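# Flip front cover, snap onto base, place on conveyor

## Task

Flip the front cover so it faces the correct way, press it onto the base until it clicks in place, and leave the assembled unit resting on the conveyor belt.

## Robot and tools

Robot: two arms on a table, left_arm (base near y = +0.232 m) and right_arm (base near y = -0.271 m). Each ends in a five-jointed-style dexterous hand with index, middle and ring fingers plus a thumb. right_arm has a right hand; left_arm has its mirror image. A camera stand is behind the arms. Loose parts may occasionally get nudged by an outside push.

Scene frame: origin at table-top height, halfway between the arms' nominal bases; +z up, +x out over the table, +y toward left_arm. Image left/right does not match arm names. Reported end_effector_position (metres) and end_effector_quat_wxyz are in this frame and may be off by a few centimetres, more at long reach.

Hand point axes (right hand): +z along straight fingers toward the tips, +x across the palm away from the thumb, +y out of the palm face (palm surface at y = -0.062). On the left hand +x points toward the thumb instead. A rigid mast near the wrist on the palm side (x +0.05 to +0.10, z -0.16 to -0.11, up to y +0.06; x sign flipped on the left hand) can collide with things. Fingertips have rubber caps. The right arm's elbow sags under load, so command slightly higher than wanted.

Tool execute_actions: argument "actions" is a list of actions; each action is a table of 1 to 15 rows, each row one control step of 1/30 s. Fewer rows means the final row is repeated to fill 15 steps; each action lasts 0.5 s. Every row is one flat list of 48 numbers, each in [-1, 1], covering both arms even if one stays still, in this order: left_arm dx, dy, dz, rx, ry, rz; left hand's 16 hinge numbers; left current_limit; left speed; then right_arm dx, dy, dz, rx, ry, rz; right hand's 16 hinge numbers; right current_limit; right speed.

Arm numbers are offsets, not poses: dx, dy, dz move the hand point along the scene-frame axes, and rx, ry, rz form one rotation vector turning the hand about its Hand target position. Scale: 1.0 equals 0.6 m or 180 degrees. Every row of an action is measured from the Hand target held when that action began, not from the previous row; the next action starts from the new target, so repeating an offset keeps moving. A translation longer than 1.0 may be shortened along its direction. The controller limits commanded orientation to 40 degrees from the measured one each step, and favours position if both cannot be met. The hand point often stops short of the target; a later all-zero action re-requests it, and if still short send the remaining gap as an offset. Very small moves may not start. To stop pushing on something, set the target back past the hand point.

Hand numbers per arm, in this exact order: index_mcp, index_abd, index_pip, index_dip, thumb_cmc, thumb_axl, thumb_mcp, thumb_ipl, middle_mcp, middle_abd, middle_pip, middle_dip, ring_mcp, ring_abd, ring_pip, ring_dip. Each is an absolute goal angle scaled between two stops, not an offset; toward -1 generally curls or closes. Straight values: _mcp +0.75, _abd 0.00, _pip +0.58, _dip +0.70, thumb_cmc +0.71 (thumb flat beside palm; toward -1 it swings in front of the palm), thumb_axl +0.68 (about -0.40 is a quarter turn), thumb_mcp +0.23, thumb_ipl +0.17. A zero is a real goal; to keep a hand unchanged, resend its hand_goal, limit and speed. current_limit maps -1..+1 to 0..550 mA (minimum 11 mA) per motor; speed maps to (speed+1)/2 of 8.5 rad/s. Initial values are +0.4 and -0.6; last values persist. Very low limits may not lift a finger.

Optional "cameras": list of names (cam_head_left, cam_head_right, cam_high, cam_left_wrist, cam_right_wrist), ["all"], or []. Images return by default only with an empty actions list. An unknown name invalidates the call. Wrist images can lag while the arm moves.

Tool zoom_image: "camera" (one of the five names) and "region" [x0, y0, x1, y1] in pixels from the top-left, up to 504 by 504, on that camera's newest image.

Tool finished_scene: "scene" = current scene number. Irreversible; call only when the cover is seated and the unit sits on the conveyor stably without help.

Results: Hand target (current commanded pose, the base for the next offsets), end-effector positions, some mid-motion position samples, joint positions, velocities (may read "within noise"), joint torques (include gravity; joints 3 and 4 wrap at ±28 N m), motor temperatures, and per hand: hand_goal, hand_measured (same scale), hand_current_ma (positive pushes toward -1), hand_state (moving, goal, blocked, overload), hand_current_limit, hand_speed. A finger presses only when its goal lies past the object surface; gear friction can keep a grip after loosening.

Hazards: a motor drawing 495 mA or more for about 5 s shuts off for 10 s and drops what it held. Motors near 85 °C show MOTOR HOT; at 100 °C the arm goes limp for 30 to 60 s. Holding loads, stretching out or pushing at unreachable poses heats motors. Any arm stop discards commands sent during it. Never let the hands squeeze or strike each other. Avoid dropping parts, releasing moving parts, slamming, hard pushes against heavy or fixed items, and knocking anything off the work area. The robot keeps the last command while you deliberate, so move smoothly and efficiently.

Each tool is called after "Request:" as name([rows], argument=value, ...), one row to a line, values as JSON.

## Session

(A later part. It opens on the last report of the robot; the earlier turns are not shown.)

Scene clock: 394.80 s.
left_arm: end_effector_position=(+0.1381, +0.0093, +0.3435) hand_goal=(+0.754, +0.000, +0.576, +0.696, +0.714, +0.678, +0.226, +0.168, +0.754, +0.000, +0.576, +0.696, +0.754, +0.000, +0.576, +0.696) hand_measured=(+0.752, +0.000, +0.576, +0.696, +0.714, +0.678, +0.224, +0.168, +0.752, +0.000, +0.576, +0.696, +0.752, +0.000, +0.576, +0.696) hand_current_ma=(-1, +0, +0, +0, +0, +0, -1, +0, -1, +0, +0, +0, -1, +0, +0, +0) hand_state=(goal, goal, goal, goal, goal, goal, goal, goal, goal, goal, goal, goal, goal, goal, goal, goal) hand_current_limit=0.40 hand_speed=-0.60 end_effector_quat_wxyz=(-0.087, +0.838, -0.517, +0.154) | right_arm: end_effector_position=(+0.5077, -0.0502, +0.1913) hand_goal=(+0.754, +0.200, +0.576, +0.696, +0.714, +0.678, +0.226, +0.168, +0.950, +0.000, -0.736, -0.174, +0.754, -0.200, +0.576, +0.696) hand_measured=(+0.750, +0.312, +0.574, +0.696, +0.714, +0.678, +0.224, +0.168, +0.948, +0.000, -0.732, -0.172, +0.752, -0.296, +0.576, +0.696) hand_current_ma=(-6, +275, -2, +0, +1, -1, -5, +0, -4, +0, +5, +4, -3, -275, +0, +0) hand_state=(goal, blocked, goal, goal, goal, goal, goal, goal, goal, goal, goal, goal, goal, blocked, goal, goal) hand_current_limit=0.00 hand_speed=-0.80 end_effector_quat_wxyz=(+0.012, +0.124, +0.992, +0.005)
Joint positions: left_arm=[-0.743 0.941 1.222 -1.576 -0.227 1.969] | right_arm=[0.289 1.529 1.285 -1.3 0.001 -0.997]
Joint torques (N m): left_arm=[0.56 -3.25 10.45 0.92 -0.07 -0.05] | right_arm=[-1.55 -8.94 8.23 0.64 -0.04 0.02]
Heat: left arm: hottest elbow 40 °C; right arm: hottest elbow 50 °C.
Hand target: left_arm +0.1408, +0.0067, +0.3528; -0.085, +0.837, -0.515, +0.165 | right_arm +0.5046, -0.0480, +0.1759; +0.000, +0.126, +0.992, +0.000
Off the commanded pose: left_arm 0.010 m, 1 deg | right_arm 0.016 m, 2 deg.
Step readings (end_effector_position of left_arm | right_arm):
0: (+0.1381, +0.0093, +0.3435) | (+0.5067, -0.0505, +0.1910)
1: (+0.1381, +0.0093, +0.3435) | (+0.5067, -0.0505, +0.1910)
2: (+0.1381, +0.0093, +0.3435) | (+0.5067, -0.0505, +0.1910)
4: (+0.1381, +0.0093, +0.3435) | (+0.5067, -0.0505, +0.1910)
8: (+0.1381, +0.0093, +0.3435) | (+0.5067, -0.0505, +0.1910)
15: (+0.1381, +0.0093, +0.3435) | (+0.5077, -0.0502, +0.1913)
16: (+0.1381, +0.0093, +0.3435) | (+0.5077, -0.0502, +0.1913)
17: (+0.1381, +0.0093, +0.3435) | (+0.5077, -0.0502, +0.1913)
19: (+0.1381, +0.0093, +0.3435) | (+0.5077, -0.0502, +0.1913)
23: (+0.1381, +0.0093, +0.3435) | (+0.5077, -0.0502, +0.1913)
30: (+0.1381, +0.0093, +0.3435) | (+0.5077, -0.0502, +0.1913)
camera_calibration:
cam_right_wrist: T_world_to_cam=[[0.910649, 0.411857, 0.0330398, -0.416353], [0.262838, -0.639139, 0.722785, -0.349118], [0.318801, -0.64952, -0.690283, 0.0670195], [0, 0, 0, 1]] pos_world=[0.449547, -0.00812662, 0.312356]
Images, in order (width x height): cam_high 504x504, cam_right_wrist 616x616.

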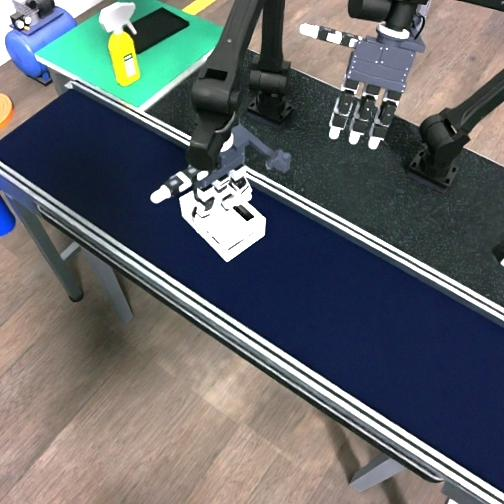

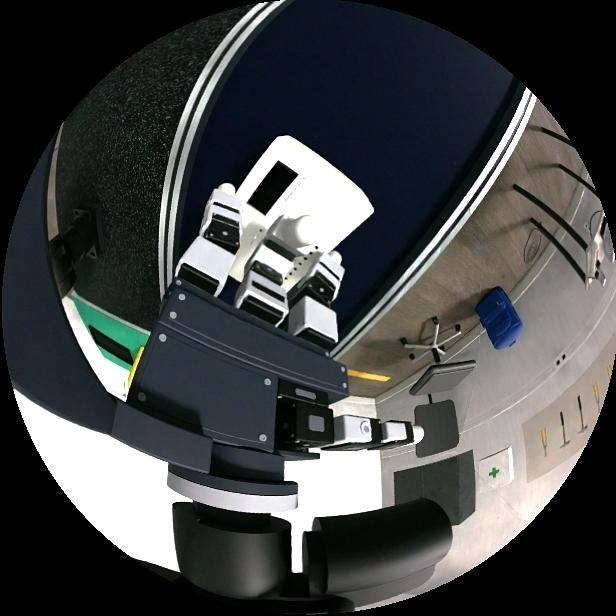

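Request:
execute_actions([
  [[0,0,0,0,0,0,0.754,0,0.576,0.696,0.714,0.678,0.226,0.168,0.754,0,0.576,0.696,0.754,0,0.576,0.696,0.4,-0.6,0,0,0,0,0,0,0.754,0.1,0.576,0.696,0.714,0.678,0.226,0.168,0.95,0,-0.737,-0.174,0.754,-0.1,0.576,0.696,0.35,-0.8]],
  [[0,0,0,0,0,0,0.754,0,0.576,0.696,0.714,0.678,0.226,0.168,0.754,0,0.576,0.696,0.754,0,0.576,0.696,0.4,-0.6,0.012,0,0.06,0,0,0,0.754,0.1,0.576,0.696,0.714,0.678,0.226,0.168,0.95,0,-0.737,-0.174,0.754,-0.1,0.576,0.696,0.35,-0.8]],
  [[0,0,0,0,0,0,0.754,0,0.576,0.696,0.714,0.678,0.226,0.168,0.754,0,0.576,0.696,0.754,0,0.576,0.696,0.4,-0.6,0.0,0,0.05,0,0,0,0.754,0.1,0.576,0.696,0.714,0.678,0.226,0.168,0.95,0,-0.737,-0.174,0.754,-0.1,0.576,0.696,0.35,-0.8]],
], cameras=["cam_right_wrist","cam_high","cam_left_wrist","cam_head_right"])

Request:
zoom_image(camera="cam_right_wrist", region=[170, 110, 390, 330])

Request:
zoom_image(camera="cam_high", region=[160, 140, 300, 280])

Request:
zoom_image(camera="cam_left_wrist", region=[210, 200, 330, 300])

Scene clock: 404.03 s.
left_arm: end_effector_position=(+0.1381, +0.0093, +0.3435) hand_goal=(+0.754, +0.000, +0.576, +0.696, +0.714, +0.678, +0.226, +0.168, +0.754, +0.000, +0.576, +0.696, +0.754, +0.000, +0.576, +0.696) hand_measured=(+0.752, +0.000, +0.576, +0.696, +0.714, +0.678, +0.224, +0.168, +0.752, +0.000, +0.576, +0.696, +0.752, +0.000, +0.576, +0.696) hand_current_ma=(-1, +0, +0, +0, +0, +0, -1, +0, -1, +0, +0, +0, -1, +0, +0, +0) hand_state=(goal, goal, goal, goal, goal, goal, goal, goal, goal, goal, goal, goal, goal, goal, goal, goal) hand_current_limit=0.40 hand_speed=-0.60 end_effector_quat_wxyz=(-0.087, +0.838, -0.517, +0.154) | right_arm: end_effector_position=(+0.4975, -0.0542, +0.2187) hand_goal=(+0.754, +0.100, +0.576, +0.696, +0.714, +0.678, +0.226, +0.168, +0.950, +0.000, -0.736, -0.174, +0.754, -0.100, +0.576, +0.696) hand_measured=(+0.750, +0.102, +0.574, +0.696, +0.714, +0.678, +0.224, +0.168, +0.948, +0.000, -0.732, -0.172, +0.754, -0.102, +0.576, +0.696) hand_current_ma=(-6, +4, -3, +0, +1, -1, -5, +0, -4, +0, +5, +4, +0, -3, +0, +0) hand_state=(goal, goal, goal, goal, goal, goal, goal, goal, goal, goal, goal, goal, goal, goal, goal, goal) hand_current_limit=0.35 hand_speed=-0.80 end_effector_quat_wxyz=(-0.019, +0.124, +0.992, -0.010)
Joint positions: left_arm=[-0.743 0.941 1.222 -1.576 -0.227 1.969] | right_arm=[0.288 1.529 1.371 -1.456 0.002 -0.997]
Joint torques (N m): left_arm=[0.5 -3.25 10.45 0.91 -0.07 -0.05] | right_arm=[-1.85 -10.34 14.43 -0.12 -0.09 -0.04]
Heat: left arm: hottest elbow 40 °C; right arm: hottest elbow 49 °C.
Hand target: left_arm +0.1408, +0.0067, +0.3528; -0.085, +0.837, -0.515, +0.165 | right_arm +0.5118, -0.0480, +0.2419; +0.000, +0.126, +0.992, +0.000
Off the commanded pose: left_arm 0.010 m, 1 deg | right_arm 0.028 m, 3 deg.
Step readings (end_effector_position of left_arm | right_arm):
0: (+0.1381, +0.0093, +0.3435) | (+0.5077, -0.0502, +0.1913)
1: (+0.1381, +0.0093, +0.3435) | (+0.5077, -0.0502, +0.1913)
2: (+0.1381, +0.0093, +0.3435) | (+0.5077, -0.0502, +0.1913)
4: (+0.1381, +0.0093, +0.3435) | (+0.5077, -0.0502, +0.1913)
8: (+0.1381, +0.0093, +0.3435) | (+0.5077, -0.0502, +0.1913)
15: (+0.1381, +0.0093, +0.3435) | (+0.5077, -0.0502, +0.1913)
16: (+0.1381, +0.0093, +0.3435) | (+0.5077, -0.0502, +0.1913)
17: (+0.1381, +0.0093, +0.3435) | (+0.5069, -0.0504, +0.1910)
19: (+0.1381, +0.0093, +0.3435) | (+0.5039, -0.0515, +0.1905)
23: (+0.1381, +0.0093, +0.3435) | (+0.4979, -0.0535, +0.1917)
30: (+0.1381, +0.0093, +0.3435) | (+0.5006, -0.0526, +0.2002)
31: (+0.1381, +0.0093, +0.3435) | (+0.5008, -0.0530, +0.2007)
32: (+0.1381, +0.0093, +0.3435) | (+0.5003, -0.0532, +0.2016)
34: (+0.1381, +0.0093, +0.3435) | (+0.4988, -0.0537, +0.2054)
38: (+0.1381, +0.0093, +0.3435) | (+0.4989, -0.0537, +0.2152)
45: (+0.1381, +0.0093, +0.3435) | (+0.4982, -0.0539, +0.2189)
camera_calibration:
cam_right_wrist: T_world_to_cam=[[0.910781, 0.41121, -0.0372093, -0.391095], [0.310428, -0.622557, 0.718371, -0.390618], [0.272237, -0.665829, -0.694664, 0.109935], [0, 0, 0, 1]] pos_world=[0.447532, -0.00916222, 0.342425]
Images, in order (width x height): cam_head_right 504x504, cam_high 504x504, cam_left_wrist 616x616, cam_right_wrist 616x616.

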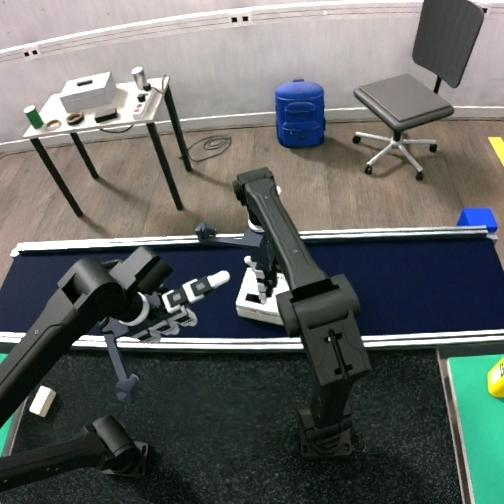

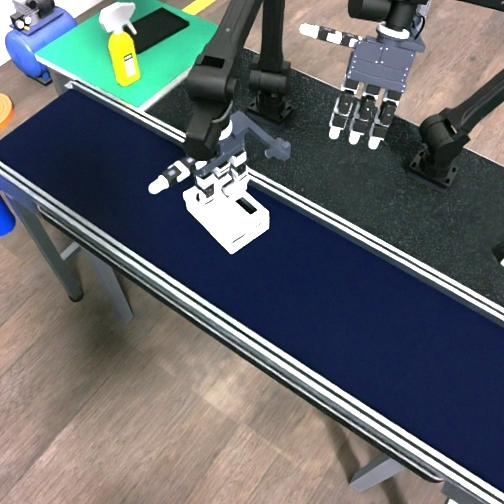

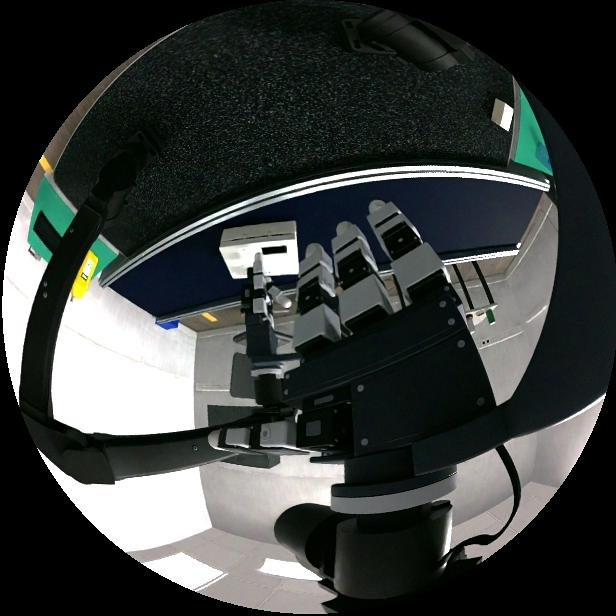

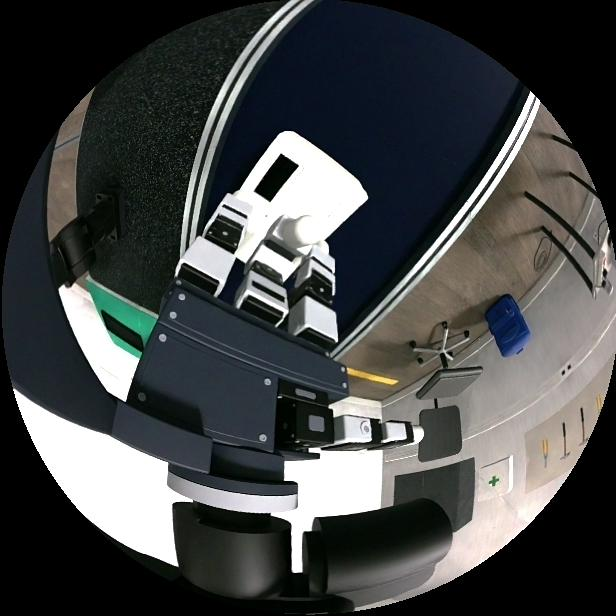

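Scaled by 2.291 from the camera's 616x616 image, which has a finer 880x880 frame.

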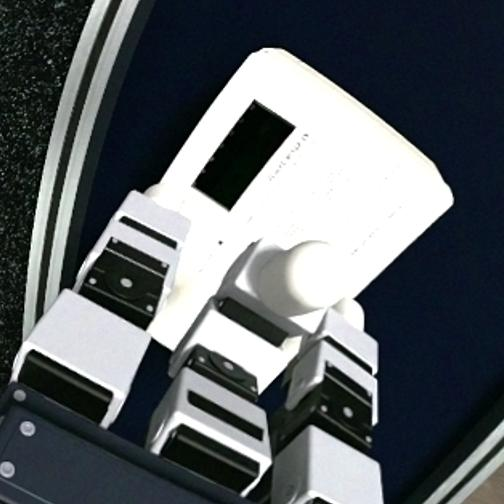

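Scaled by 3.600.

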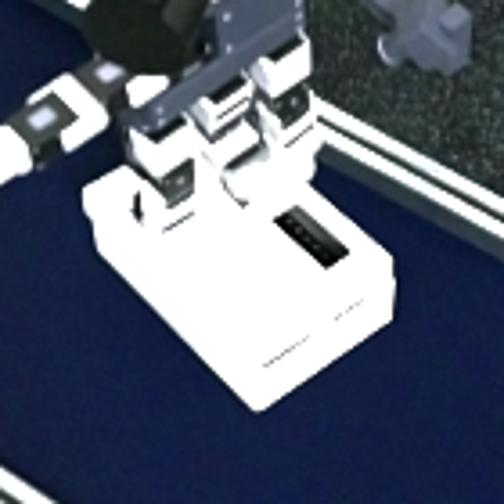

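Scaled by 4.200 from the camera's 616x616 image, which has a finer 880x880 frame.

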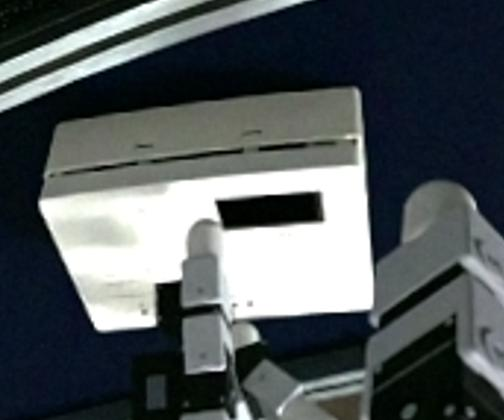

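Request:
execute_actions([
  [[0,0,0,0,0,0,0.754,0,0.576,0.696,0.714,0.678,0.226,0.168,0.754,0,0.576,0.696,0.754,0,0.576,0.696,0.4,-0.6,0,0,0.01,0,0,0,0.754,0.55,0.576,0.696,0.714,0.678,0.226,0.168,0.95,0,-0.737,-0.174,0.754,-0.55,0.576,0.696,0.2,-0.6]],
  [[0,0,0,0,0,0,0.754,0,0.576,0.696,0.714,0.678,0.226,0.168,0.754,0,0.576,0.696,0.754,0,0.576,0.696,0.4,-0.6,-0.048,-0.006,-0.01,0,0,0,0.754,0.55,0.576,0.696,0.714,0.678,0.226,0.168,0.95,0,-0.737,-0.174,0.754,-0.55,0.576,0.696,0.2,-0.6]],
  [[0,0,0,0,0,0,0.754,0,0.576,0.696,0.714,0.678,0.226,0.168,0.754,0,0.576,0.696,0.754,0,0.576,0.696,0.4,-0.6,0,0,-0.077,0,0,0,0.754,0.55,0.576,0.696,0.714,0.678,0.226,0.168,0.95,0,-0.737,-0.174,0.754,-0.55,0.576,0.696,0.2,-0.6]],
  [[0,0,0,0,0,0,0.754,0,0.576,0.696,0.714,0.678,0.226,0.168,0.754,0,0.576,0.696,0.754,0,0.576,0.696,0.4,-0.6,0,0,-0.077,0,0,0,0.754,0.55,0.576,0.696,0.714,0.678,0.226,0.168,0.95,0,-0.737,-0.174,0.754,-0.55,0.576,0.696,0.2,-0.6]],
  [[0,0,0,0,0,0,0.754,0,0.576,0.696,0.714,0.678,0.226,0.168,0.754,0,0.576,0.696,0.754,0,0.576,0.696,0.4,-0.6,0.025,0.006,0.09,0,-0.012,0,0.754,0.55,0.576,0.696,0.714,0.678,0.226,0.168,0.95,0,-0.737,-0.174,0.754,-0.55,0.576,0.696,0.2,-0.6]],
], cameras=["cam_right_wrist","cam_high"])

Request:
zoom_image(camera="cam_right_wrist", region=[170, 110, 390, 330])

Scene clock: 452.60 s.
left_arm: end_effector_position=(+0.1381, +0.0093, +0.3435) hand_goal=(+0.754, +0.000, +0.576, +0.696, +0.714, +0.678, +0.226, +0.168, +0.754, +0.000, +0.576, +0.696, +0.754, +0.000, +0.576, +0.696) hand_measured=(+0.752, +0.000, +0.576, +0.696, +0.714, +0.678, +0.224, +0.168, +0.752, +0.000, +0.576, +0.696, +0.752, +0.000, +0.576, +0.696) hand_current_ma=(-1, +0, +0, +0, +0, +0, -1, +0, -1, +0, +0, +0, -1, +0, +0, +0) hand_state=(goal, goal, goal, goal, goal, goal, goal, goal, goal, goal, goal, goal, goal, goal, goal, goal) hand_current_limit=0.40 hand_speed=-0.60 end_effector_quat_wxyz=(-0.087, +0.838, -0.517, +0.154) | right_arm: end_effector_position=(+0.4823, -0.0563, +0.1774) hand_goal=(+0.754, +0.550, +0.576, +0.696, +0.714, +0.678, +0.226, +0.168, +0.950, +0.000, -0.736, -0.174, +0.754, -0.550, +0.576, +0.696) hand_measured=(+0.748, +0.550, +0.574, +0.696, +0.714, +0.678, +0.224, +0.168, +0.948, +0.000, -0.732, -0.172, +0.754, -0.544, +0.576, +0.696) hand_current_ma=(-9, +1, -3, +0, +1, -1, -6, +0, -3, +0, +5, +4, -1, +10, +0, +0) hand_state=(goal, goal, goal, goal, goal, goal, goal, goal, goal, goal, goal, goal, goal, goal, goal, goal) hand_current_limit=0.20 hand_speed=-0.60 end_effector_quat_wxyz=(-0.005, +0.124, +0.992, -0.008)
Joint positions: left_arm=[-0.743 0.941 1.222 -1.576 -0.227 1.969] | right_arm=[0.298 1.497 1.22 -1.31 0.009 -0.987]
Joint torques (N m): left_arm=[0.56 -3.25 10.47 0.91 -0.07 -0.05] | right_arm=[-1.38 -10.23 14.22 -0.09 0.11 0.03]
Motor temperatures (°C): left_arm=[37 33 40 32 29 28] | right_arm=[29 38 56 28 27 25]
Heat: left arm: hottest elbow 40 °C; right arm: hottest elbow 56 °C.
Hand target: left_arm +0.1408, +0.0067, +0.3528; -0.085, +0.837, -0.515, +0.165 | right_arm +0.4979, -0.0479, +0.2034; +0.019, +0.126, +0.992, +0.002
Off the commanded pose: left_arm 0.010 m, 1 deg | right_arm 0.032 m, 3 deg.
Step readings (end_effector_position of left_arm | right_arm):
0: (+0.1381, +0.0093, +0.3435) | (+0.4974, -0.0542, +0.2187)
1: (+0.1381, +0.0093, +0.3435) | (+0.4974, -0.0542, +0.2187)
2: (+0.1381, +0.0093, +0.3435) | (+0.4973, -0.0542, +0.2188)
4: (+0.1381, +0.0093, +0.3435) | (+0.4966, -0.0545, +0.2194)
8: (+0.1381, +0.0093, +0.3435) | (+0.4971, -0.0543, +0.2220)
15: (+0.1381, +0.0093, +0.3435) | (+0.4976, -0.0541, +0.2235)
16: (+0.1381, +0.0093, +0.3435) | (+0.4976, -0.0541, +0.2235)
17: (+0.1381, +0.0093, +0.3435) | (+0.4975, -0.0542, +0.2241)
19: (+0.1381, +0.0093, +0.3435) | (+0.4969, -0.0540, +0.2277)
23: (+0.1381, +0.0093, +0.3435) | (+0.4913, -0.0539, +0.2417)
30: (+0.1381, +0.0093, +0.3435) | (+0.4867, -0.0537, +0.2519)
31: (+0.1381, +0.0093, +0.3435) | (+0.4863, -0.0538, +0.2506)
32: (+0.1381, +0.0093, +0.3435) | (+0.4868, -0.0537, +0.2482)
34: (+0.1381, +0.0093, +0.3435) | (+0.4867, -0.0537, +0.2373)
38: (+0.1381, +0.0093, +0.3435) | (+0.4806, -0.0558, +0.2130)
45: (+0.1381, +0.0093, +0.3435) | (+0.4838, -0.0547, +0.2068)
46: (+0.1381, +0.0093, +0.3435) | (+0.4841, -0.0546, +0.2065)
47: (+0.1381, +0.0093, +0.3435) | (+0.4851, -0.0543, +0.2049)
49: (+0.1381, +0.0093, +0.3435) | (+0.4870, -0.0537, +0.1969)
53: (+0.1381, +0.0093, +0.3435) | (+0.4826, -0.0554, +0.1725)
60: (+0.1381, +0.0093, +0.3435) | (+0.4866, -0.0541, +0.1645)
61: (+0.1381, +0.0093, +0.3435) | (+0.4866, -0.0541, +0.1645)
62: (+0.1381, +0.0093, +0.3435) | (+0.4859, -0.0543, +0.1643)
64: (+0.1381, +0.0093, +0.3435) | (+0.4833, -0.0558, +0.1644)
68: (+0.1381, +0.0093, +0.3435) | (+0.4816, -0.0568, +0.1712)
75: (+0.1381, +0.0093, +0.3435) | (+0.4830, -0.0561, +0.1776)
camera_calibration:
cam_right_wrist: T_world_to_cam=[[0.911234, 0.411773, -0.0098118, -0.382947], [0.289712, -0.623822, 0.725888, -0.349046], [0.29278, -0.664296, -0.687743, 0.0728399], [0, 0, 0, 1]] pos_world=[0.428751, -0.0116681, 0.299706]
Images, in order (width x height): cam_high 504x504, cam_right_wrist 616x616.

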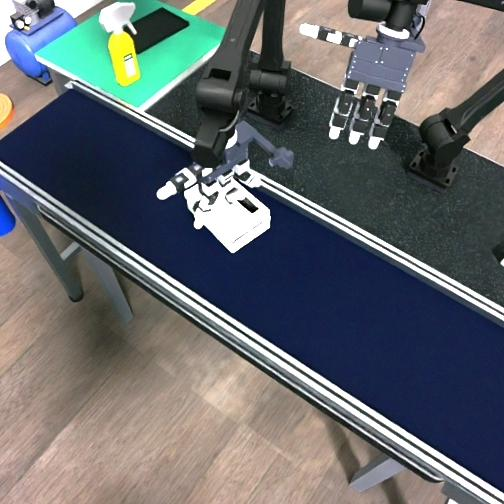

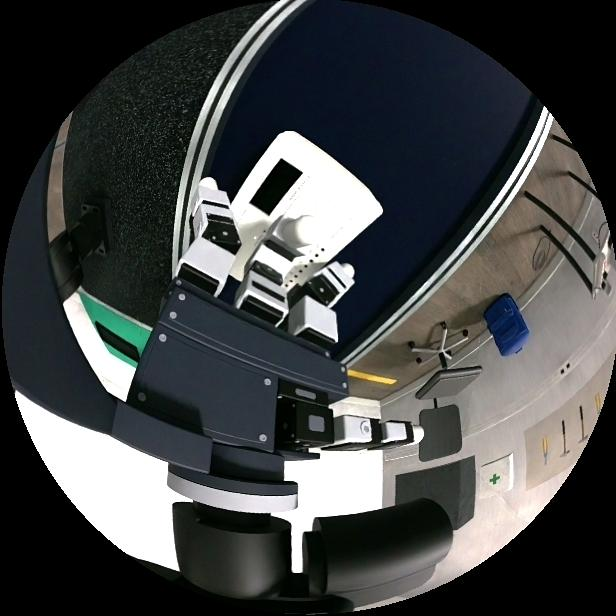

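Scaled by 2.291 from the camera's 616x616 image, which has a finer 880x880 frame.

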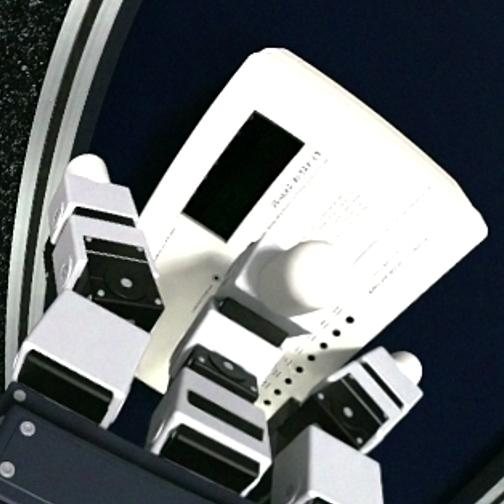

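Request:
execute_actions([
  [[0,0,0,0,0,0,0.754,0,0.576,0.696,0.714,0.678,0.226,0.168,0.754,0,0.576,0.696,0.754,0,0.576,0.696,0.4,-0.6,0.001,0.005,0.022,0,0,0,0.754,0.45,0.576,0.696,0.714,0.678,0.226,0.168,0.95,0,-0.737,-0.174,0.754,-0.45,0.576,0.696,0.2,-0.6]],
  [[0,0,0,0,0,0,0.754,0,0.576,0.696,0.714,0.678,0.226,0.168,0.754,0,0.576,0.696,0.754,0,0.576,0.696,0.4,-0.6,0,0,0,0,0,0,0.754,0.25,0.576,0.696,0.714,0.678,0.226,0.168,0.95,0,-0.737,-0.174,0.754,-0.25,0.576,0.696,0.2,-0.8]],
  [[0,0,0,0,0,0,0.754,0,0.576,0.696,0.714,0.678,0.226,0.168,0.754,0,0.576,0.696,0.754,0,0.576,0.696,0.4,-0.6,0,0,0,0,0,0,0.754,0.1,0.576,0.696,0.714,0.678,0.226,0.168,0.95,0,-0.737,-0.174,0.754,-0.1,0.576,0.696,0.4,-0.8]],
], cameras=["cam_right_wrist","cam_high"])

Request:
zoom_image(camera="cam_right_wrist", region=[170, 110, 390, 330])

Scene clock: 467.23 s.
left_arm: end_effector_position=(+0.1381, +0.0093, +0.3435) hand_goal=(+0.754, +0.000, +0.576, +0.696, +0.714, +0.678, +0.226, +0.168, +0.754, +0.000, +0.576, +0.696, +0.754, +0.000, +0.576, +0.696) hand_measured=(+0.752, +0.000, +0.576, +0.696, +0.714, +0.678, +0.224, +0.168, +0.752, +0.000, +0.576, +0.696, +0.752, +0.000, +0.576, +0.696) hand_current_ma=(-1, +0, +0, +0, +0, +0, -1, +0, -1, +0, +0, +0, -1, +0, +0, +0) hand_state=(goal, goal, goal, goal, goal, goal, goal, goal, goal, goal, goal, goal, goal, goal, goal, goal) hand_current_limit=0.40 hand_speed=-0.60 end_effector_quat_wxyz=(-0.087, +0.838, -0.517, +0.154) | right_arm: end_effector_position=(+0.4850, -0.0530, +0.1922) hand_goal=(+0.754, +0.100, +0.576, +0.696, +0.714, +0.678, +0.226, +0.168, +0.950, +0.000, -0.736, -0.174, +0.754, -0.100, +0.576, +0.696) hand_measured=(+0.750, +0.284, +0.574, +0.696, +0.714, +0.678, +0.224, +0.168, +0.948, +0.000, -0.732, -0.172, +0.754, -0.274, +0.576, +0.696) hand_current_ma=(-8, +385, -3, +0, +1, -1, -6, +0, -3, +0, +5, +4, +0, -385, +0, +0) hand_state=(goal, blocked, goal, goal, goal, goal, goal, goal, goal, goal, goal, goal, goal, blocked, goal, goal) hand_current_limit=0.40 hand_speed=-0.80 end_effector_quat_wxyz=(-0.003, +0.124, +0.992, -0.008)
Joint positions: left_arm=[-0.743 0.941 1.222 -1.576 -0.227 1.969] | right_arm=[0.304 1.494 1.257 -1.346 0.012 -0.981]
Joint torques (N m): left_arm=[0.5 -3.19 10.47 0.92 -0.07 -0.05] | right_arm=[-1.49 -10.29 13.97 -0.05 0.01 0.02]
Motor temperatures (°C): left_arm=[37 33 40 32 29 28] | right_arm=[29 38 56 27 27 25]
Heat: left arm: hottest elbow 40 °C; right arm: hottest elbow 56 °C.
Hand target: left_arm +0.1408, +0.0067, +0.3528; -0.085, +0.837, -0.515, +0.165 | right_arm +0.4985, -0.0450, +0.2167; +0.019, +0.126, +0.992, +0.002
Off the commanded pose: left_arm 0.010 m, 1 deg | right_arm 0.029 m, 3 deg.
Step readings (end_effector_position of left_arm | right_arm):
0: (+0.1381, +0.0093, +0.3435) | (+0.4823, -0.0563, +0.1774)
1: (+0.1381, +0.0093, +0.3435) | (+0.4823, -0.0563, +0.1775)
2: (+0.1381, +0.0093, +0.3435) | (+0.4818, -0.0565, +0.1778)
4: (+0.1381, +0.0093, +0.3435) | (+0.4822, -0.0564, +0.1804)
8: (+0.1381, +0.0093, +0.3435) | (+0.4837, -0.0542, +0.1874)
15: (+0.1381, +0.0093, +0.3435) | (+0.4838, -0.0530, +0.1904)
16: (+0.1381, +0.0093, +0.3435) | (+0.4838, -0.0531, +0.1904)
17: (+0.1381, +0.0093, +0.3435) | (+0.4838, -0.0531, +0.1904)
19: (+0.1381, +0.0093, +0.3435) | (+0.4837, -0.0531, +0.1903)
23: (+0.1381, +0.0093, +0.3435) | (+0.4842, -0.0533, +0.1907)
30: (+0.1381, +0.0093, +0.3435) | (+0.4844, -0.0532, +0.1911)
31: (+0.1381, +0.0093, +0.3435) | (+0.4844, -0.0532, +0.1911)
32: (+0.1381, +0.0093, +0.3435) | (+0.4844, -0.0532, +0.1911)
34: (+0.1381, +0.0093, +0.3435) | (+0.4847, -0.0531, +0.1914)
38: (+0.1381, +0.0093, +0.3435) | (+0.4850, -0.0530, +0.1922)
45: (+0.1381, +0.0093, +0.3435) | (+0.4850, -0.0530, +0.1922)
camera_calibration:
cam_right_wrist: T_world_to_cam=[[0.911097, 0.412145, -0.0062372, -0.387209], [0.286593, -0.622528, 0.728233, -0.357364], [0.296255, -0.665278, -0.685302, 0.0822496], [0, 0, 0, 1]] pos_world=[0.430836, -0.00816418, 0.314195]
Images, in order (width x height): cam_high 504x504, cam_right_wrist 616x616.

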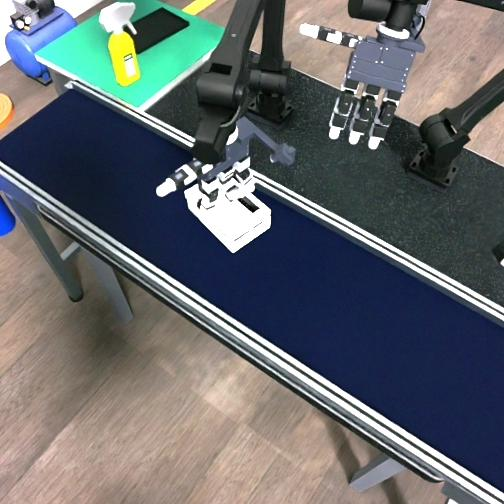

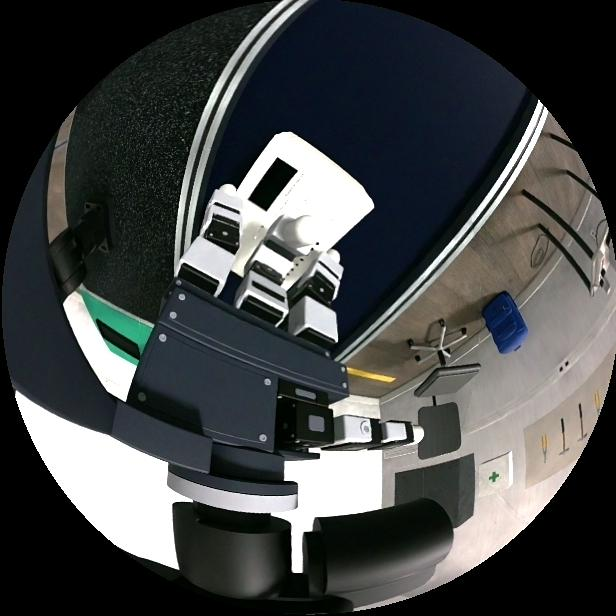

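Scaled by 2.291 from the camera's 616x616 image, which has a finer 880x880 frame.

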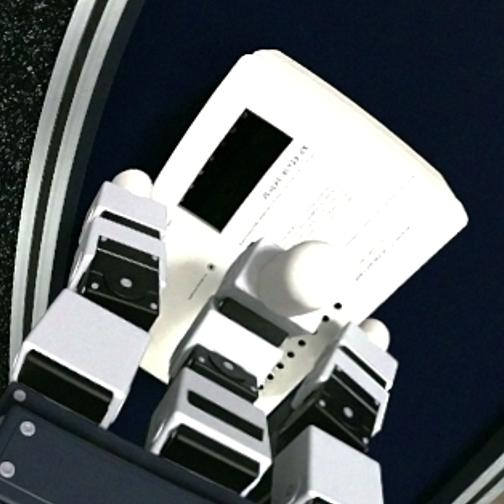

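Request:
execute_actions([
  [[0,0,0,0,0,0,0.754,0,0.576,0.696,0.714,0.678,0.226,0.168,0.754,0,0.576,0.696,0.754,0,0.576,0.696,0.4,-0.6,0.0,0.0,0.04,0,0,0,0.754,0.1,0.576,0.696,0.714,0.678,0.226,0.168,0.95,0,-0.737,-0.174,0.754,-0.1,0.576,0.696,0.5,-0.8]],
], cameras=["cam_right_wrist","cam_high","cam_left_wrist"])

Request:
zoom_image(camera="cam_right_wrist", region=[170, 110, 390, 330])

Request:
zoom_image(camera="cam_left_wrist", region=[210, 200, 330, 300])

Scene clock: 473.20 s.
left_arm: end_effector_position=(+0.1381, +0.0093, +0.3435) hand_goal=(+0.754, +0.000, +0.576, +0.696, +0.714, +0.678, +0.226, +0.168, +0.754, +0.000, +0.576, +0.696, +0.754, +0.000, +0.576, +0.696) hand_measured=(+0.752, +0.000, +0.576, +0.696, +0.714, +0.678, +0.224, +0.168, +0.752, +0.000, +0.576, +0.696, +0.752, +0.000, +0.576, +0.696) hand_current_ma=(-1, +0, +0, +0, +0, +0, -1, +0, -1, +0, +0, +0, -1, +0, +0, +0) hand_state=(goal, goal, goal, goal, goal, goal, goal, goal, goal, goal, goal, goal, goal, goal, goal, goal) hand_current_limit=0.40 hand_speed=-0.60 end_effector_quat_wxyz=(-0.087, +0.838, -0.517, +0.154) | right_arm: end_effector_position=(+0.4854, -0.0531, +0.2153) hand_goal=(+0.754, +0.100, +0.576, +0.696, +0.714, +0.678, +0.226, +0.168, +0.950, +0.000, -0.736, -0.174, +0.754, -0.100, +0.576, +0.696) hand_measured=(+0.752, +0.102, +0.574, +0.696, +0.714, +0.678, +0.224, +0.168, +0.948, +0.000, -0.732, -0.172, +0.754, -0.102, +0.576, +0.696) hand_current_ma=(-4, +3, -3, +0, +1, -1, -6, +0, -3, +0, +5, +4, +0, -3, +0, +0) hand_state=(goal, goal, goal, goal, goal, goal, goal, goal, goal, goal, goal, goal, goal, goal, goal, goal) hand_current_limit=0.50 hand_speed=-0.80 end_effector_quat_wxyz=(-0.003, +0.124, +0.992, -0.009)
Joint positions: left_arm=[-0.743 0.941 1.222 -1.576 -0.227 1.969] | right_arm=[0.304 1.483 1.307 -1.407 0.013 -0.981]
Joint torques (N m): left_arm=[0.5 -3.25 10.45 0.92 -0.07 -0.05] | right_arm=[-1.49 -10.05 14.41 -0.06 -0.03 0.02]
Motor temperatures (°C): left_arm=[37 33 40 32 29 28] | right_arm=[29 38 56 27 27 25]
Heat: left arm: hottest elbow 40 °C; right arm: hottest elbow 56 °C.
Hand target: left_arm +0.1408, +0.0067, +0.3528; -0.085, +0.837, -0.515, +0.165 | right_arm +0.4986, -0.0449, +0.2407; +0.019, +0.126, +0.992, +0.002
Off the commanded pose: left_arm 0.010 m, 1 deg | right_arm 0.030 m, 3 deg.
Step readings (end_effector_position of left_arm | right_arm):
0: (+0.1381, +0.0093, +0.3435) | (+0.4850, -0.0530, +0.1922)
1: (+0.1381, +0.0093, +0.3435) | (+0.4850, -0.0530, +0.1925)
2: (+0.1381, +0.0093, +0.3435) | (+0.4847, -0.0531, +0.1933)
4: (+0.1381, +0.0093, +0.3435) | (+0.4848, -0.0532, +0.1979)
8: (+0.1381, +0.0093, +0.3435) | (+0.4869, -0.0525, +0.2099)
15: (+0.1381, +0.0093, +0.3435) | (+0.4860, -0.0528, +0.2155)
camera_calibration:
cam_right_wrist: T_world_to_cam=[[0.911248, 0.411797, -0.00710446, -0.38725], [0.286619, -0.621669, 0.728956, -0.374481], [0.295765, -0.666296, -0.684524, 0.0979669], [0, 0, 0, 1]] pos_world=[0.431239, -0.00806025, 0.33729]
Images, in order (width x height): cam_high 504x504, cam_left_wrist 616x616, cam_right_wrist 616x616.

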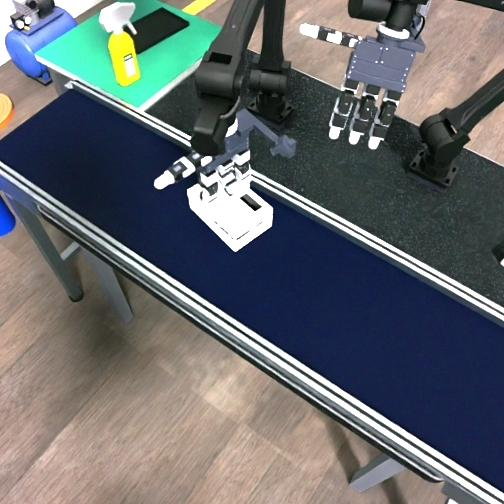

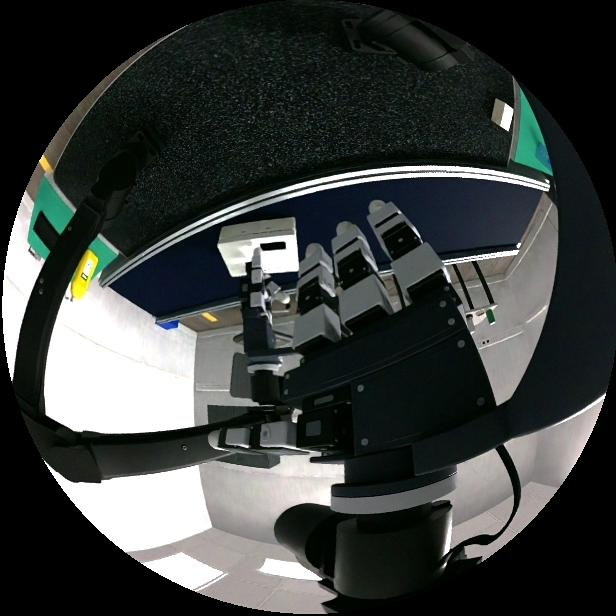

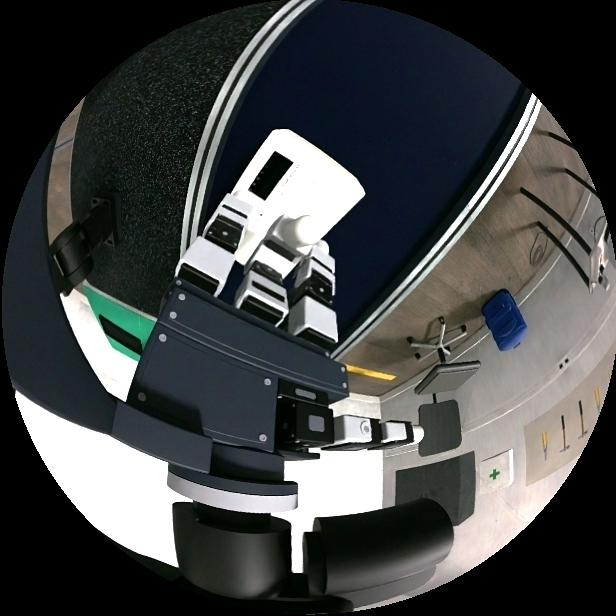

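Scaled by 2.291 from the camera's 616x616 image, which has a finer 880x880 frame.

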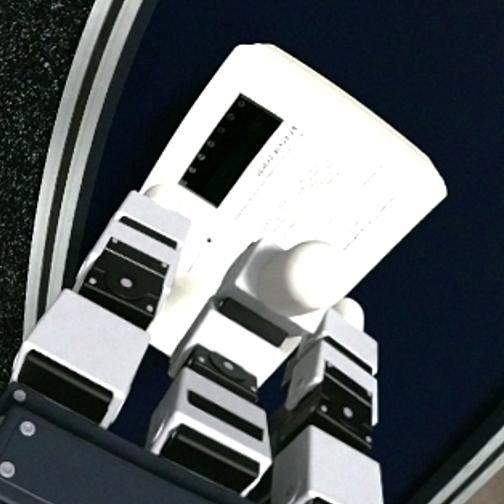

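Scaled by 4.200 from the camera's 616x616 image, which has a finer 880x880 frame.

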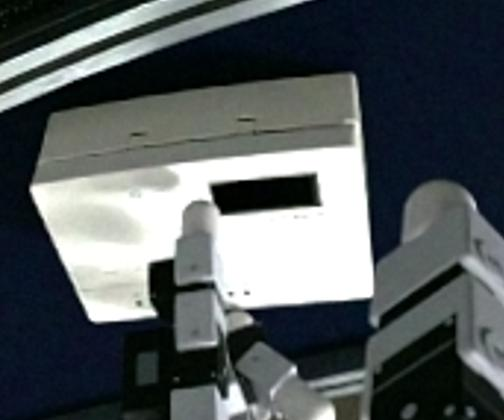

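Request:
execute_actions([
  [[0,0,0,0,0,0,0.754,0,0.576,0.696,0.714,0.678,0.226,0.168,0.754,0,0.576,0.696,0.754,0,0.576,0.696,0.4,-0.6,-0.02,0,0.02,0,0.012,0,0.754,0.55,0.576,0.696,0.714,0.678,0.226,0.168,0.95,0,-0.737,-0.174,0.754,-0.55,0.576,0.696,0.2,-0.6]],
  [[0,0,0,0,0,0,0.754,0,0.576,0.696,0.714,0.678,0.226,0.168,0.754,0,0.576,0.696,0.754,0,0.576,0.696,0.4,-0.6,-0.027,-0.008,-0.075,0,0,0,0.754,0.55,0.576,0.696,0.714,0.678,0.226,0.168,0.95,0,-0.737,-0.174,0.754,-0.55,0.576,0.696,0.2,-0.6]],
  [[0,0,0,0,0,0,0.754,0,0.576,0.696,0.714,0.678,0.226,0.168,0.754,0,0.576,0.696,0.754,0,0.576,0.696,0.4,-0.6,0,0,-0.075,0,0,0,0.754,0.55,0.576,0.696,0.714,0.678,0.226,0.168,0.95,0,-0.737,-0.174,0.754,-0.55,0.576,0.696,0.2,-0.6]],
  [[0,0,0,0,0,0,0.754,0,0.576,0.696,0.714,0.678,0.226,0.168,0.754,0,0.576,0.696,0.754,0,0.576,0.696,0.4,-0.6,0,0,0,0,0,0,0.754,0.35,0.576,0.696,0.714,0.678,0.226,0.168,0.95,0,-0.737,-0.174,0.754,-0.35,0.576,0.696,0.0,-0.7]],
], cameras=["cam_right_wrist"])

Request:
zoom_image(camera="cam_right_wrist", region=[170, 110, 390, 330])

Scene clock: 506.53 s.
left_arm: end_effector_position=(+0.1381, +0.0093, +0.3435) hand_goal=(+0.754, +0.000, +0.576, +0.696, +0.714, +0.678, +0.226, +0.168, +0.754, +0.000, +0.576, +0.696, +0.754, +0.000, +0.576, +0.696) hand_measured=(+0.752, +0.000, +0.576, +0.696, +0.714, +0.678, +0.224, +0.168, +0.752, +0.000, +0.576, +0.696, +0.752, +0.000, +0.576, +0.696) hand_current_ma=(-1, +0, +0, +0, +0, +0, -1, +0, -1, +0, +0, +0, -1, +0, +0, +0) hand_state=(goal, goal, goal, goal, goal, goal, goal, goal, goal, goal, goal, goal, goal, goal, goal, goal) hand_current_limit=0.40 hand_speed=-0.60 end_effector_quat_wxyz=(-0.087, +0.838, -0.517, +0.154) | right_arm: end_effector_position=(+0.4748, -0.0523, +0.1761) hand_goal=(+0.754, +0.350, +0.576, +0.696, +0.714, +0.678, +0.226, +0.168, +0.950, +0.000, -0.736, -0.174, +0.754, -0.350, +0.576, +0.696) hand_measured=(+0.754, +0.420, +0.574, +0.696, +0.714, +0.678, +0.224, +0.168, +0.948, +0.000, -0.732, -0.172, +0.754, -0.396, +0.576, +0.696) hand_current_ma=(+0, +194, -1, +0, +1, -1, -6, +0, -3, +0, +5, +4, +0, -117, +0, +0) hand_state=(goal, blocked, goal, goal, goal, goal, goal, goal, goal, goal, goal, goal, goal, blocked, goal, goal) hand_current_limit=0.00 hand_speed=-0.70 end_effector_quat_wxyz=(+0.012, +0.125, +0.992, +0.004)
Joint positions: left_arm=[-0.743 0.941 1.222 -1.576 -0.227 1.969] | right_arm=[0.311 1.459 1.167 -1.253 0.004 -0.973]
Joint torques (N m): left_arm=[0.5 -3.25 10.45 0.92 -0.07 -0.04] | right_arm=[-1.44 -7.88 8.17 0.57 -0.14 0.01]
Heat: left arm: hottest elbow 40 °C; right arm: hottest elbow 53 °C.
Hand target: left_arm +0.1408, +0.0067, +0.3528; -0.085, +0.837, -0.515, +0.165 | right_arm +0.4704, -0.0498, +0.1627; +0.000, +0.126, +0.992, +0.000
Off the commanded pose: left_arm 0.010 m, 1 deg | right_arm 0.014 m, 2 deg.
Step readings (end_effector_position of left_arm | right_arm):
0: (+0.1381, +0.0093, +0.3435) | (+0.4854, -0.0531, +0.2153)
1: (+0.1381, +0.0093, +0.3435) | (+0.4852, -0.0531, +0.2153)
2: (+0.1381, +0.0093, +0.3435) | (+0.4841, -0.0535, +0.2154)
4: (+0.1381, +0.0093, +0.3435) | (+0.4800, -0.0540, +0.2165)
8: (+0.1381, +0.0093, +0.3435) | (+0.4751, -0.0539, +0.2205)
15: (+0.1381, +0.0093, +0.3435) | (+0.4741, -0.0534, +0.2252)
16: (+0.1381, +0.0093, +0.3435) | (+0.4740, -0.0534, +0.2253)
17: (+0.1381, +0.0093, +0.3435) | (+0.4749, -0.0531, +0.2257)
19: (+0.1381, +0.0093, +0.3435) | (+0.4790, -0.0515, +0.2261)
23: (+0.1381, +0.0093, +0.3435) | (+0.4767, -0.0518, +0.2184)
30: (+0.1381, +0.0093, +0.3435) | (+0.4734, -0.0526, +0.2099)
31: (+0.1381, +0.0093, +0.3435) | (+0.4738, -0.0525, +0.2096)
32: (+0.1381, +0.0093, +0.3435) | (+0.4749, -0.0521, +0.2083)
34: (+0.1381, +0.0093, +0.3435) | (+0.4760, -0.0517, +0.2005)
38: (+0.1381, +0.0093, +0.3435) | (+0.4700, -0.0539, +0.1804)
45: (+0.1381, +0.0093, +0.3435) | (+0.4728, -0.0529, +0.1755)
46: (+0.1381, +0.0093, +0.3435) | (+0.4729, -0.0529, +0.1756)
47: (+0.1381, +0.0093, +0.3435) | (+0.4730, -0.0528, +0.1756)
49: (+0.1381, +0.0093, +0.3435) | (+0.4738, -0.0526, +0.1758)
53: (+0.1381, +0.0093, +0.3435) | (+0.4748, -0.0523, +0.1761)
60: (+0.1381, +0.0093, +0.3435) | (+0.4748, -0.0523, +0.1761)
camera_calibration:
cam_right_wrist: T_world_to_cam=[[0.911422, 0.410213, 0.03217, -0.385371], [0.26162, -0.638066, 0.724173, -0.330482], [0.317592, -0.651611, -0.688867, 0.0659392], [0, 0, 0, 1]] pos_world=[0.416755, -0.00981869, 0.297147]
Images, in order (width x height): cam_right_wrist 616x616.

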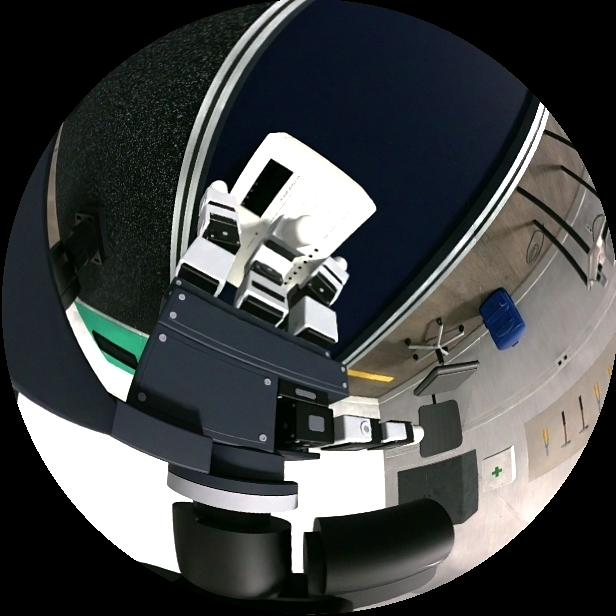

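Scaled by 2.291 from the camera's 616x616 image, which has a finer 880x880 frame.

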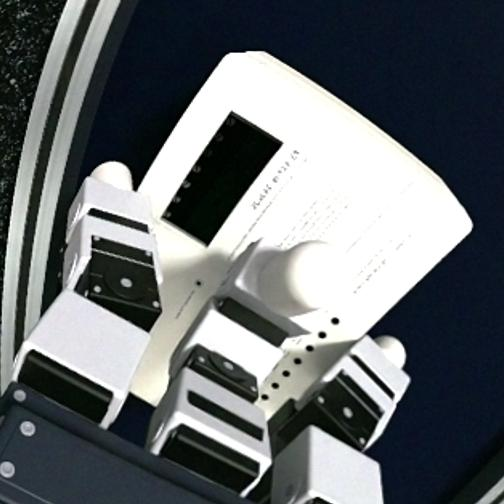

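Request:
execute_actions([
  [[0,0,0,0,0,0,0.754,0,0.576,0.696,0.714,0.678,0.226,0.168,0.754,0,0.576,0.696,0.754,0,0.576,0.696,0.4,-0.6,0.0255,-0.0197,0,0,0,-0.0778,0.754,0.32,0.576,0.696,0.714,0.678,0.226,0.168,0.95,0,-0.737,-0.174,0.754,-0.32,0.576,0.696,0.0,-0.7]],
  [[0,0,0,0,0,0,0.754,0,0.576,0.696,0.714,0.678,0.226,0.168,0.754,0,0.576,0.696,0.754,0,0.576,0.696,0.4,-0.6,0.02,-0.0253,0,0,0,-0.0778,0.754,0.32,0.576,0.696,0.714,0.678,0.226,0.168,0.95,0,-0.737,-0.174,0.754,-0.32,0.576,0.696,0.0,-0.7]],
  [[0,0,0,0,0,0,0.754,0,0.576,0.696,0.714,0.678,0.226,0.168,0.754,0,0.576,0.696,0.754,0,0.576,0.696,0.4,-0.6,0.0132,-0.0292,0,0,0,-0.0778,0.754,0.32,0.576,0.696,0.714,0.678,0.226,0.168,0.95,0,-0.737,-0.174,0.754,-0.32,0.576,0.696,0.0,-0.7]],
], cameras=["cam_right_wrist","cam_high"])

Scene clock: 516.33 s.
left_arm: end_effector_position=(+0.1381, +0.0093, +0.3435) hand_goal=(+0.754, +0.000, +0.576, +0.696, +0.714, +0.678, +0.226, +0.168, +0.754, +0.000, +0.576, +0.696, +0.754, +0.000, +0.576, +0.696) hand_measured=(+0.752, +0.000, +0.576, +0.696, +0.714, +0.678, +0.224, +0.168, +0.752, +0.000, +0.576, +0.696, +0.752, +0.000, +0.576, +0.696) hand_current_ma=(-1, +0, +0, +0, +0, +0, -1, +0, -1, +0, +0, +0, -1, +0, +0, +0) hand_state=(goal, goal, goal, goal, goal, goal, goal, goal, goal, goal, goal, goal, goal, goal, goal, goal) hand_current_limit=0.40 hand_speed=-0.60 end_effector_quat_wxyz=(-0.087, +0.838, -0.517, +0.154) | right_arm: end_effector_position=(+0.5127, -0.0943, +0.1769) hand_goal=(+0.754, +0.320, +0.576, +0.696, +0.714, +0.678, +0.226, +0.168, +0.950, +0.000, -0.736, -0.174, +0.754, -0.320, +0.576, +0.696) hand_measured=(+0.748, +0.416, +0.572, +0.696, +0.714, +0.678, +0.224, +0.168, +0.948, +0.000, -0.732, -0.172, +0.764, -0.396, +0.582, +0.696) hand_current_ma=(-13, +275, -5, +0, +0, -1, -6, +0, -3, +0, +5, +4, +22, -219, +9, +1) hand_state=(goal, blocked, goal, goal, goal, goal, goal, goal, goal, goal, goal, goal, goal, blocked, goal, goal) hand_current_limit=0.00 hand_speed=-0.70 end_effector_quat_wxyz=(+0.008, +0.467, +0.884, +0.010)
Joint positions: left_arm=[-0.743 0.941 1.222 -1.576 -0.227 1.969] | right_arm=[0.323 1.459 1.167 -1.253 -0.001 -0.239]
Joint torques (N m): left_arm=[0.5 -3.25 10.44 0.92 -0.07 -0.05] | right_arm=[-1.38 -8.53 7.42 0.55 0.12 0.15]
Heat: left arm: hottest elbow 40 °C; right arm: hottest elbow 52 °C.
Hand target: left_arm +0.1408, +0.0067, +0.3528; -0.085, +0.837, -0.515, +0.165 | right_arm +0.5056, -0.0944, +0.1627; +0.000, +0.473, +0.881, +0.000
Off the commanded pose: left_arm 0.010 m, 1 deg | right_arm 0.016 m, 2 deg.
Step readings (end_effector_position of left_arm | right_arm):
0: (+0.1381, +0.0093, +0.3435) | (+0.4748, -0.0523, +0.1761)
1: (+0.1381, +0.0093, +0.3435) | (+0.4751, -0.0524, +0.1761)
2: (+0.1381, +0.0093, +0.3435) | (+0.4761, -0.0530, +0.1761)
4: (+0.1381, +0.0093, +0.3435) | (+0.4793, -0.0549, +0.1763)
8: (+0.1381, +0.0093, +0.3435) | (+0.4850, -0.0588, +0.1764)
15: (+0.1381, +0.0093, +0.3435) | (+0.4895, -0.0620, +0.1765)
16: (+0.1381, +0.0093, +0.3435) | (+0.4900, -0.0624, +0.1765)
17: (+0.1381, +0.0093, +0.3435) | (+0.4912, -0.0635, +0.1765)
19: (+0.1381, +0.0093, +0.3435) | (+0.4944, -0.0665, +0.1766)
23: (+0.1381, +0.0093, +0.3435) | (+0.4995, -0.0721, +0.1767)
30: (+0.1381, +0.0093, +0.3435) | (+0.5030, -0.0761, +0.1768)
31: (+0.1381, +0.0093, +0.3435) | (+0.5034, -0.0767, +0.1768)
32: (+0.1381, +0.0093, +0.3435) | (+0.5042, -0.0778, +0.1768)
34: (+0.1381, +0.0093, +0.3435) | (+0.5065, -0.0813, +0.1769)
38: (+0.1381, +0.0093, +0.3435) | (+0.5100, -0.0878, +0.1769)
45: (+0.1381, +0.0093, +0.3435) | (+0.5121, -0.0926, +0.1769)
camera_calibration:
cam_right_wrist: T_world_to_cam=[[0.955237, -0.294665, 0.0263415, -0.490551], [-0.225759, -0.668513, 0.708607, -0.117972], [-0.191192, -0.682835, -0.705112, 0.287923], [0, 0, 0, 1]] pos_world=[0.497008, -0.0268099, 0.299536]
Images, in order (width x height): cam_high 504x504, cam_right_wrist 616x616.

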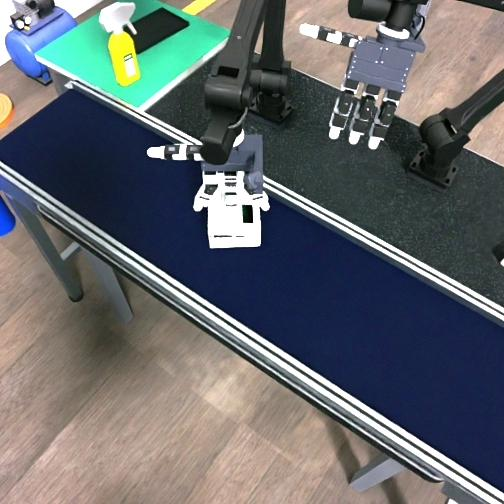

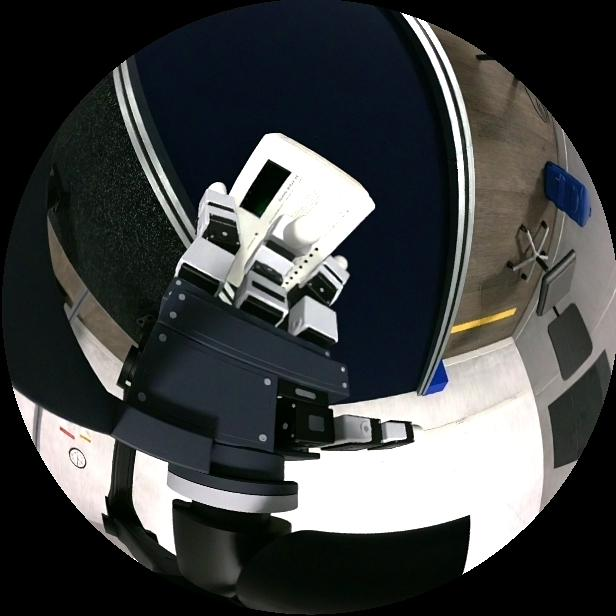

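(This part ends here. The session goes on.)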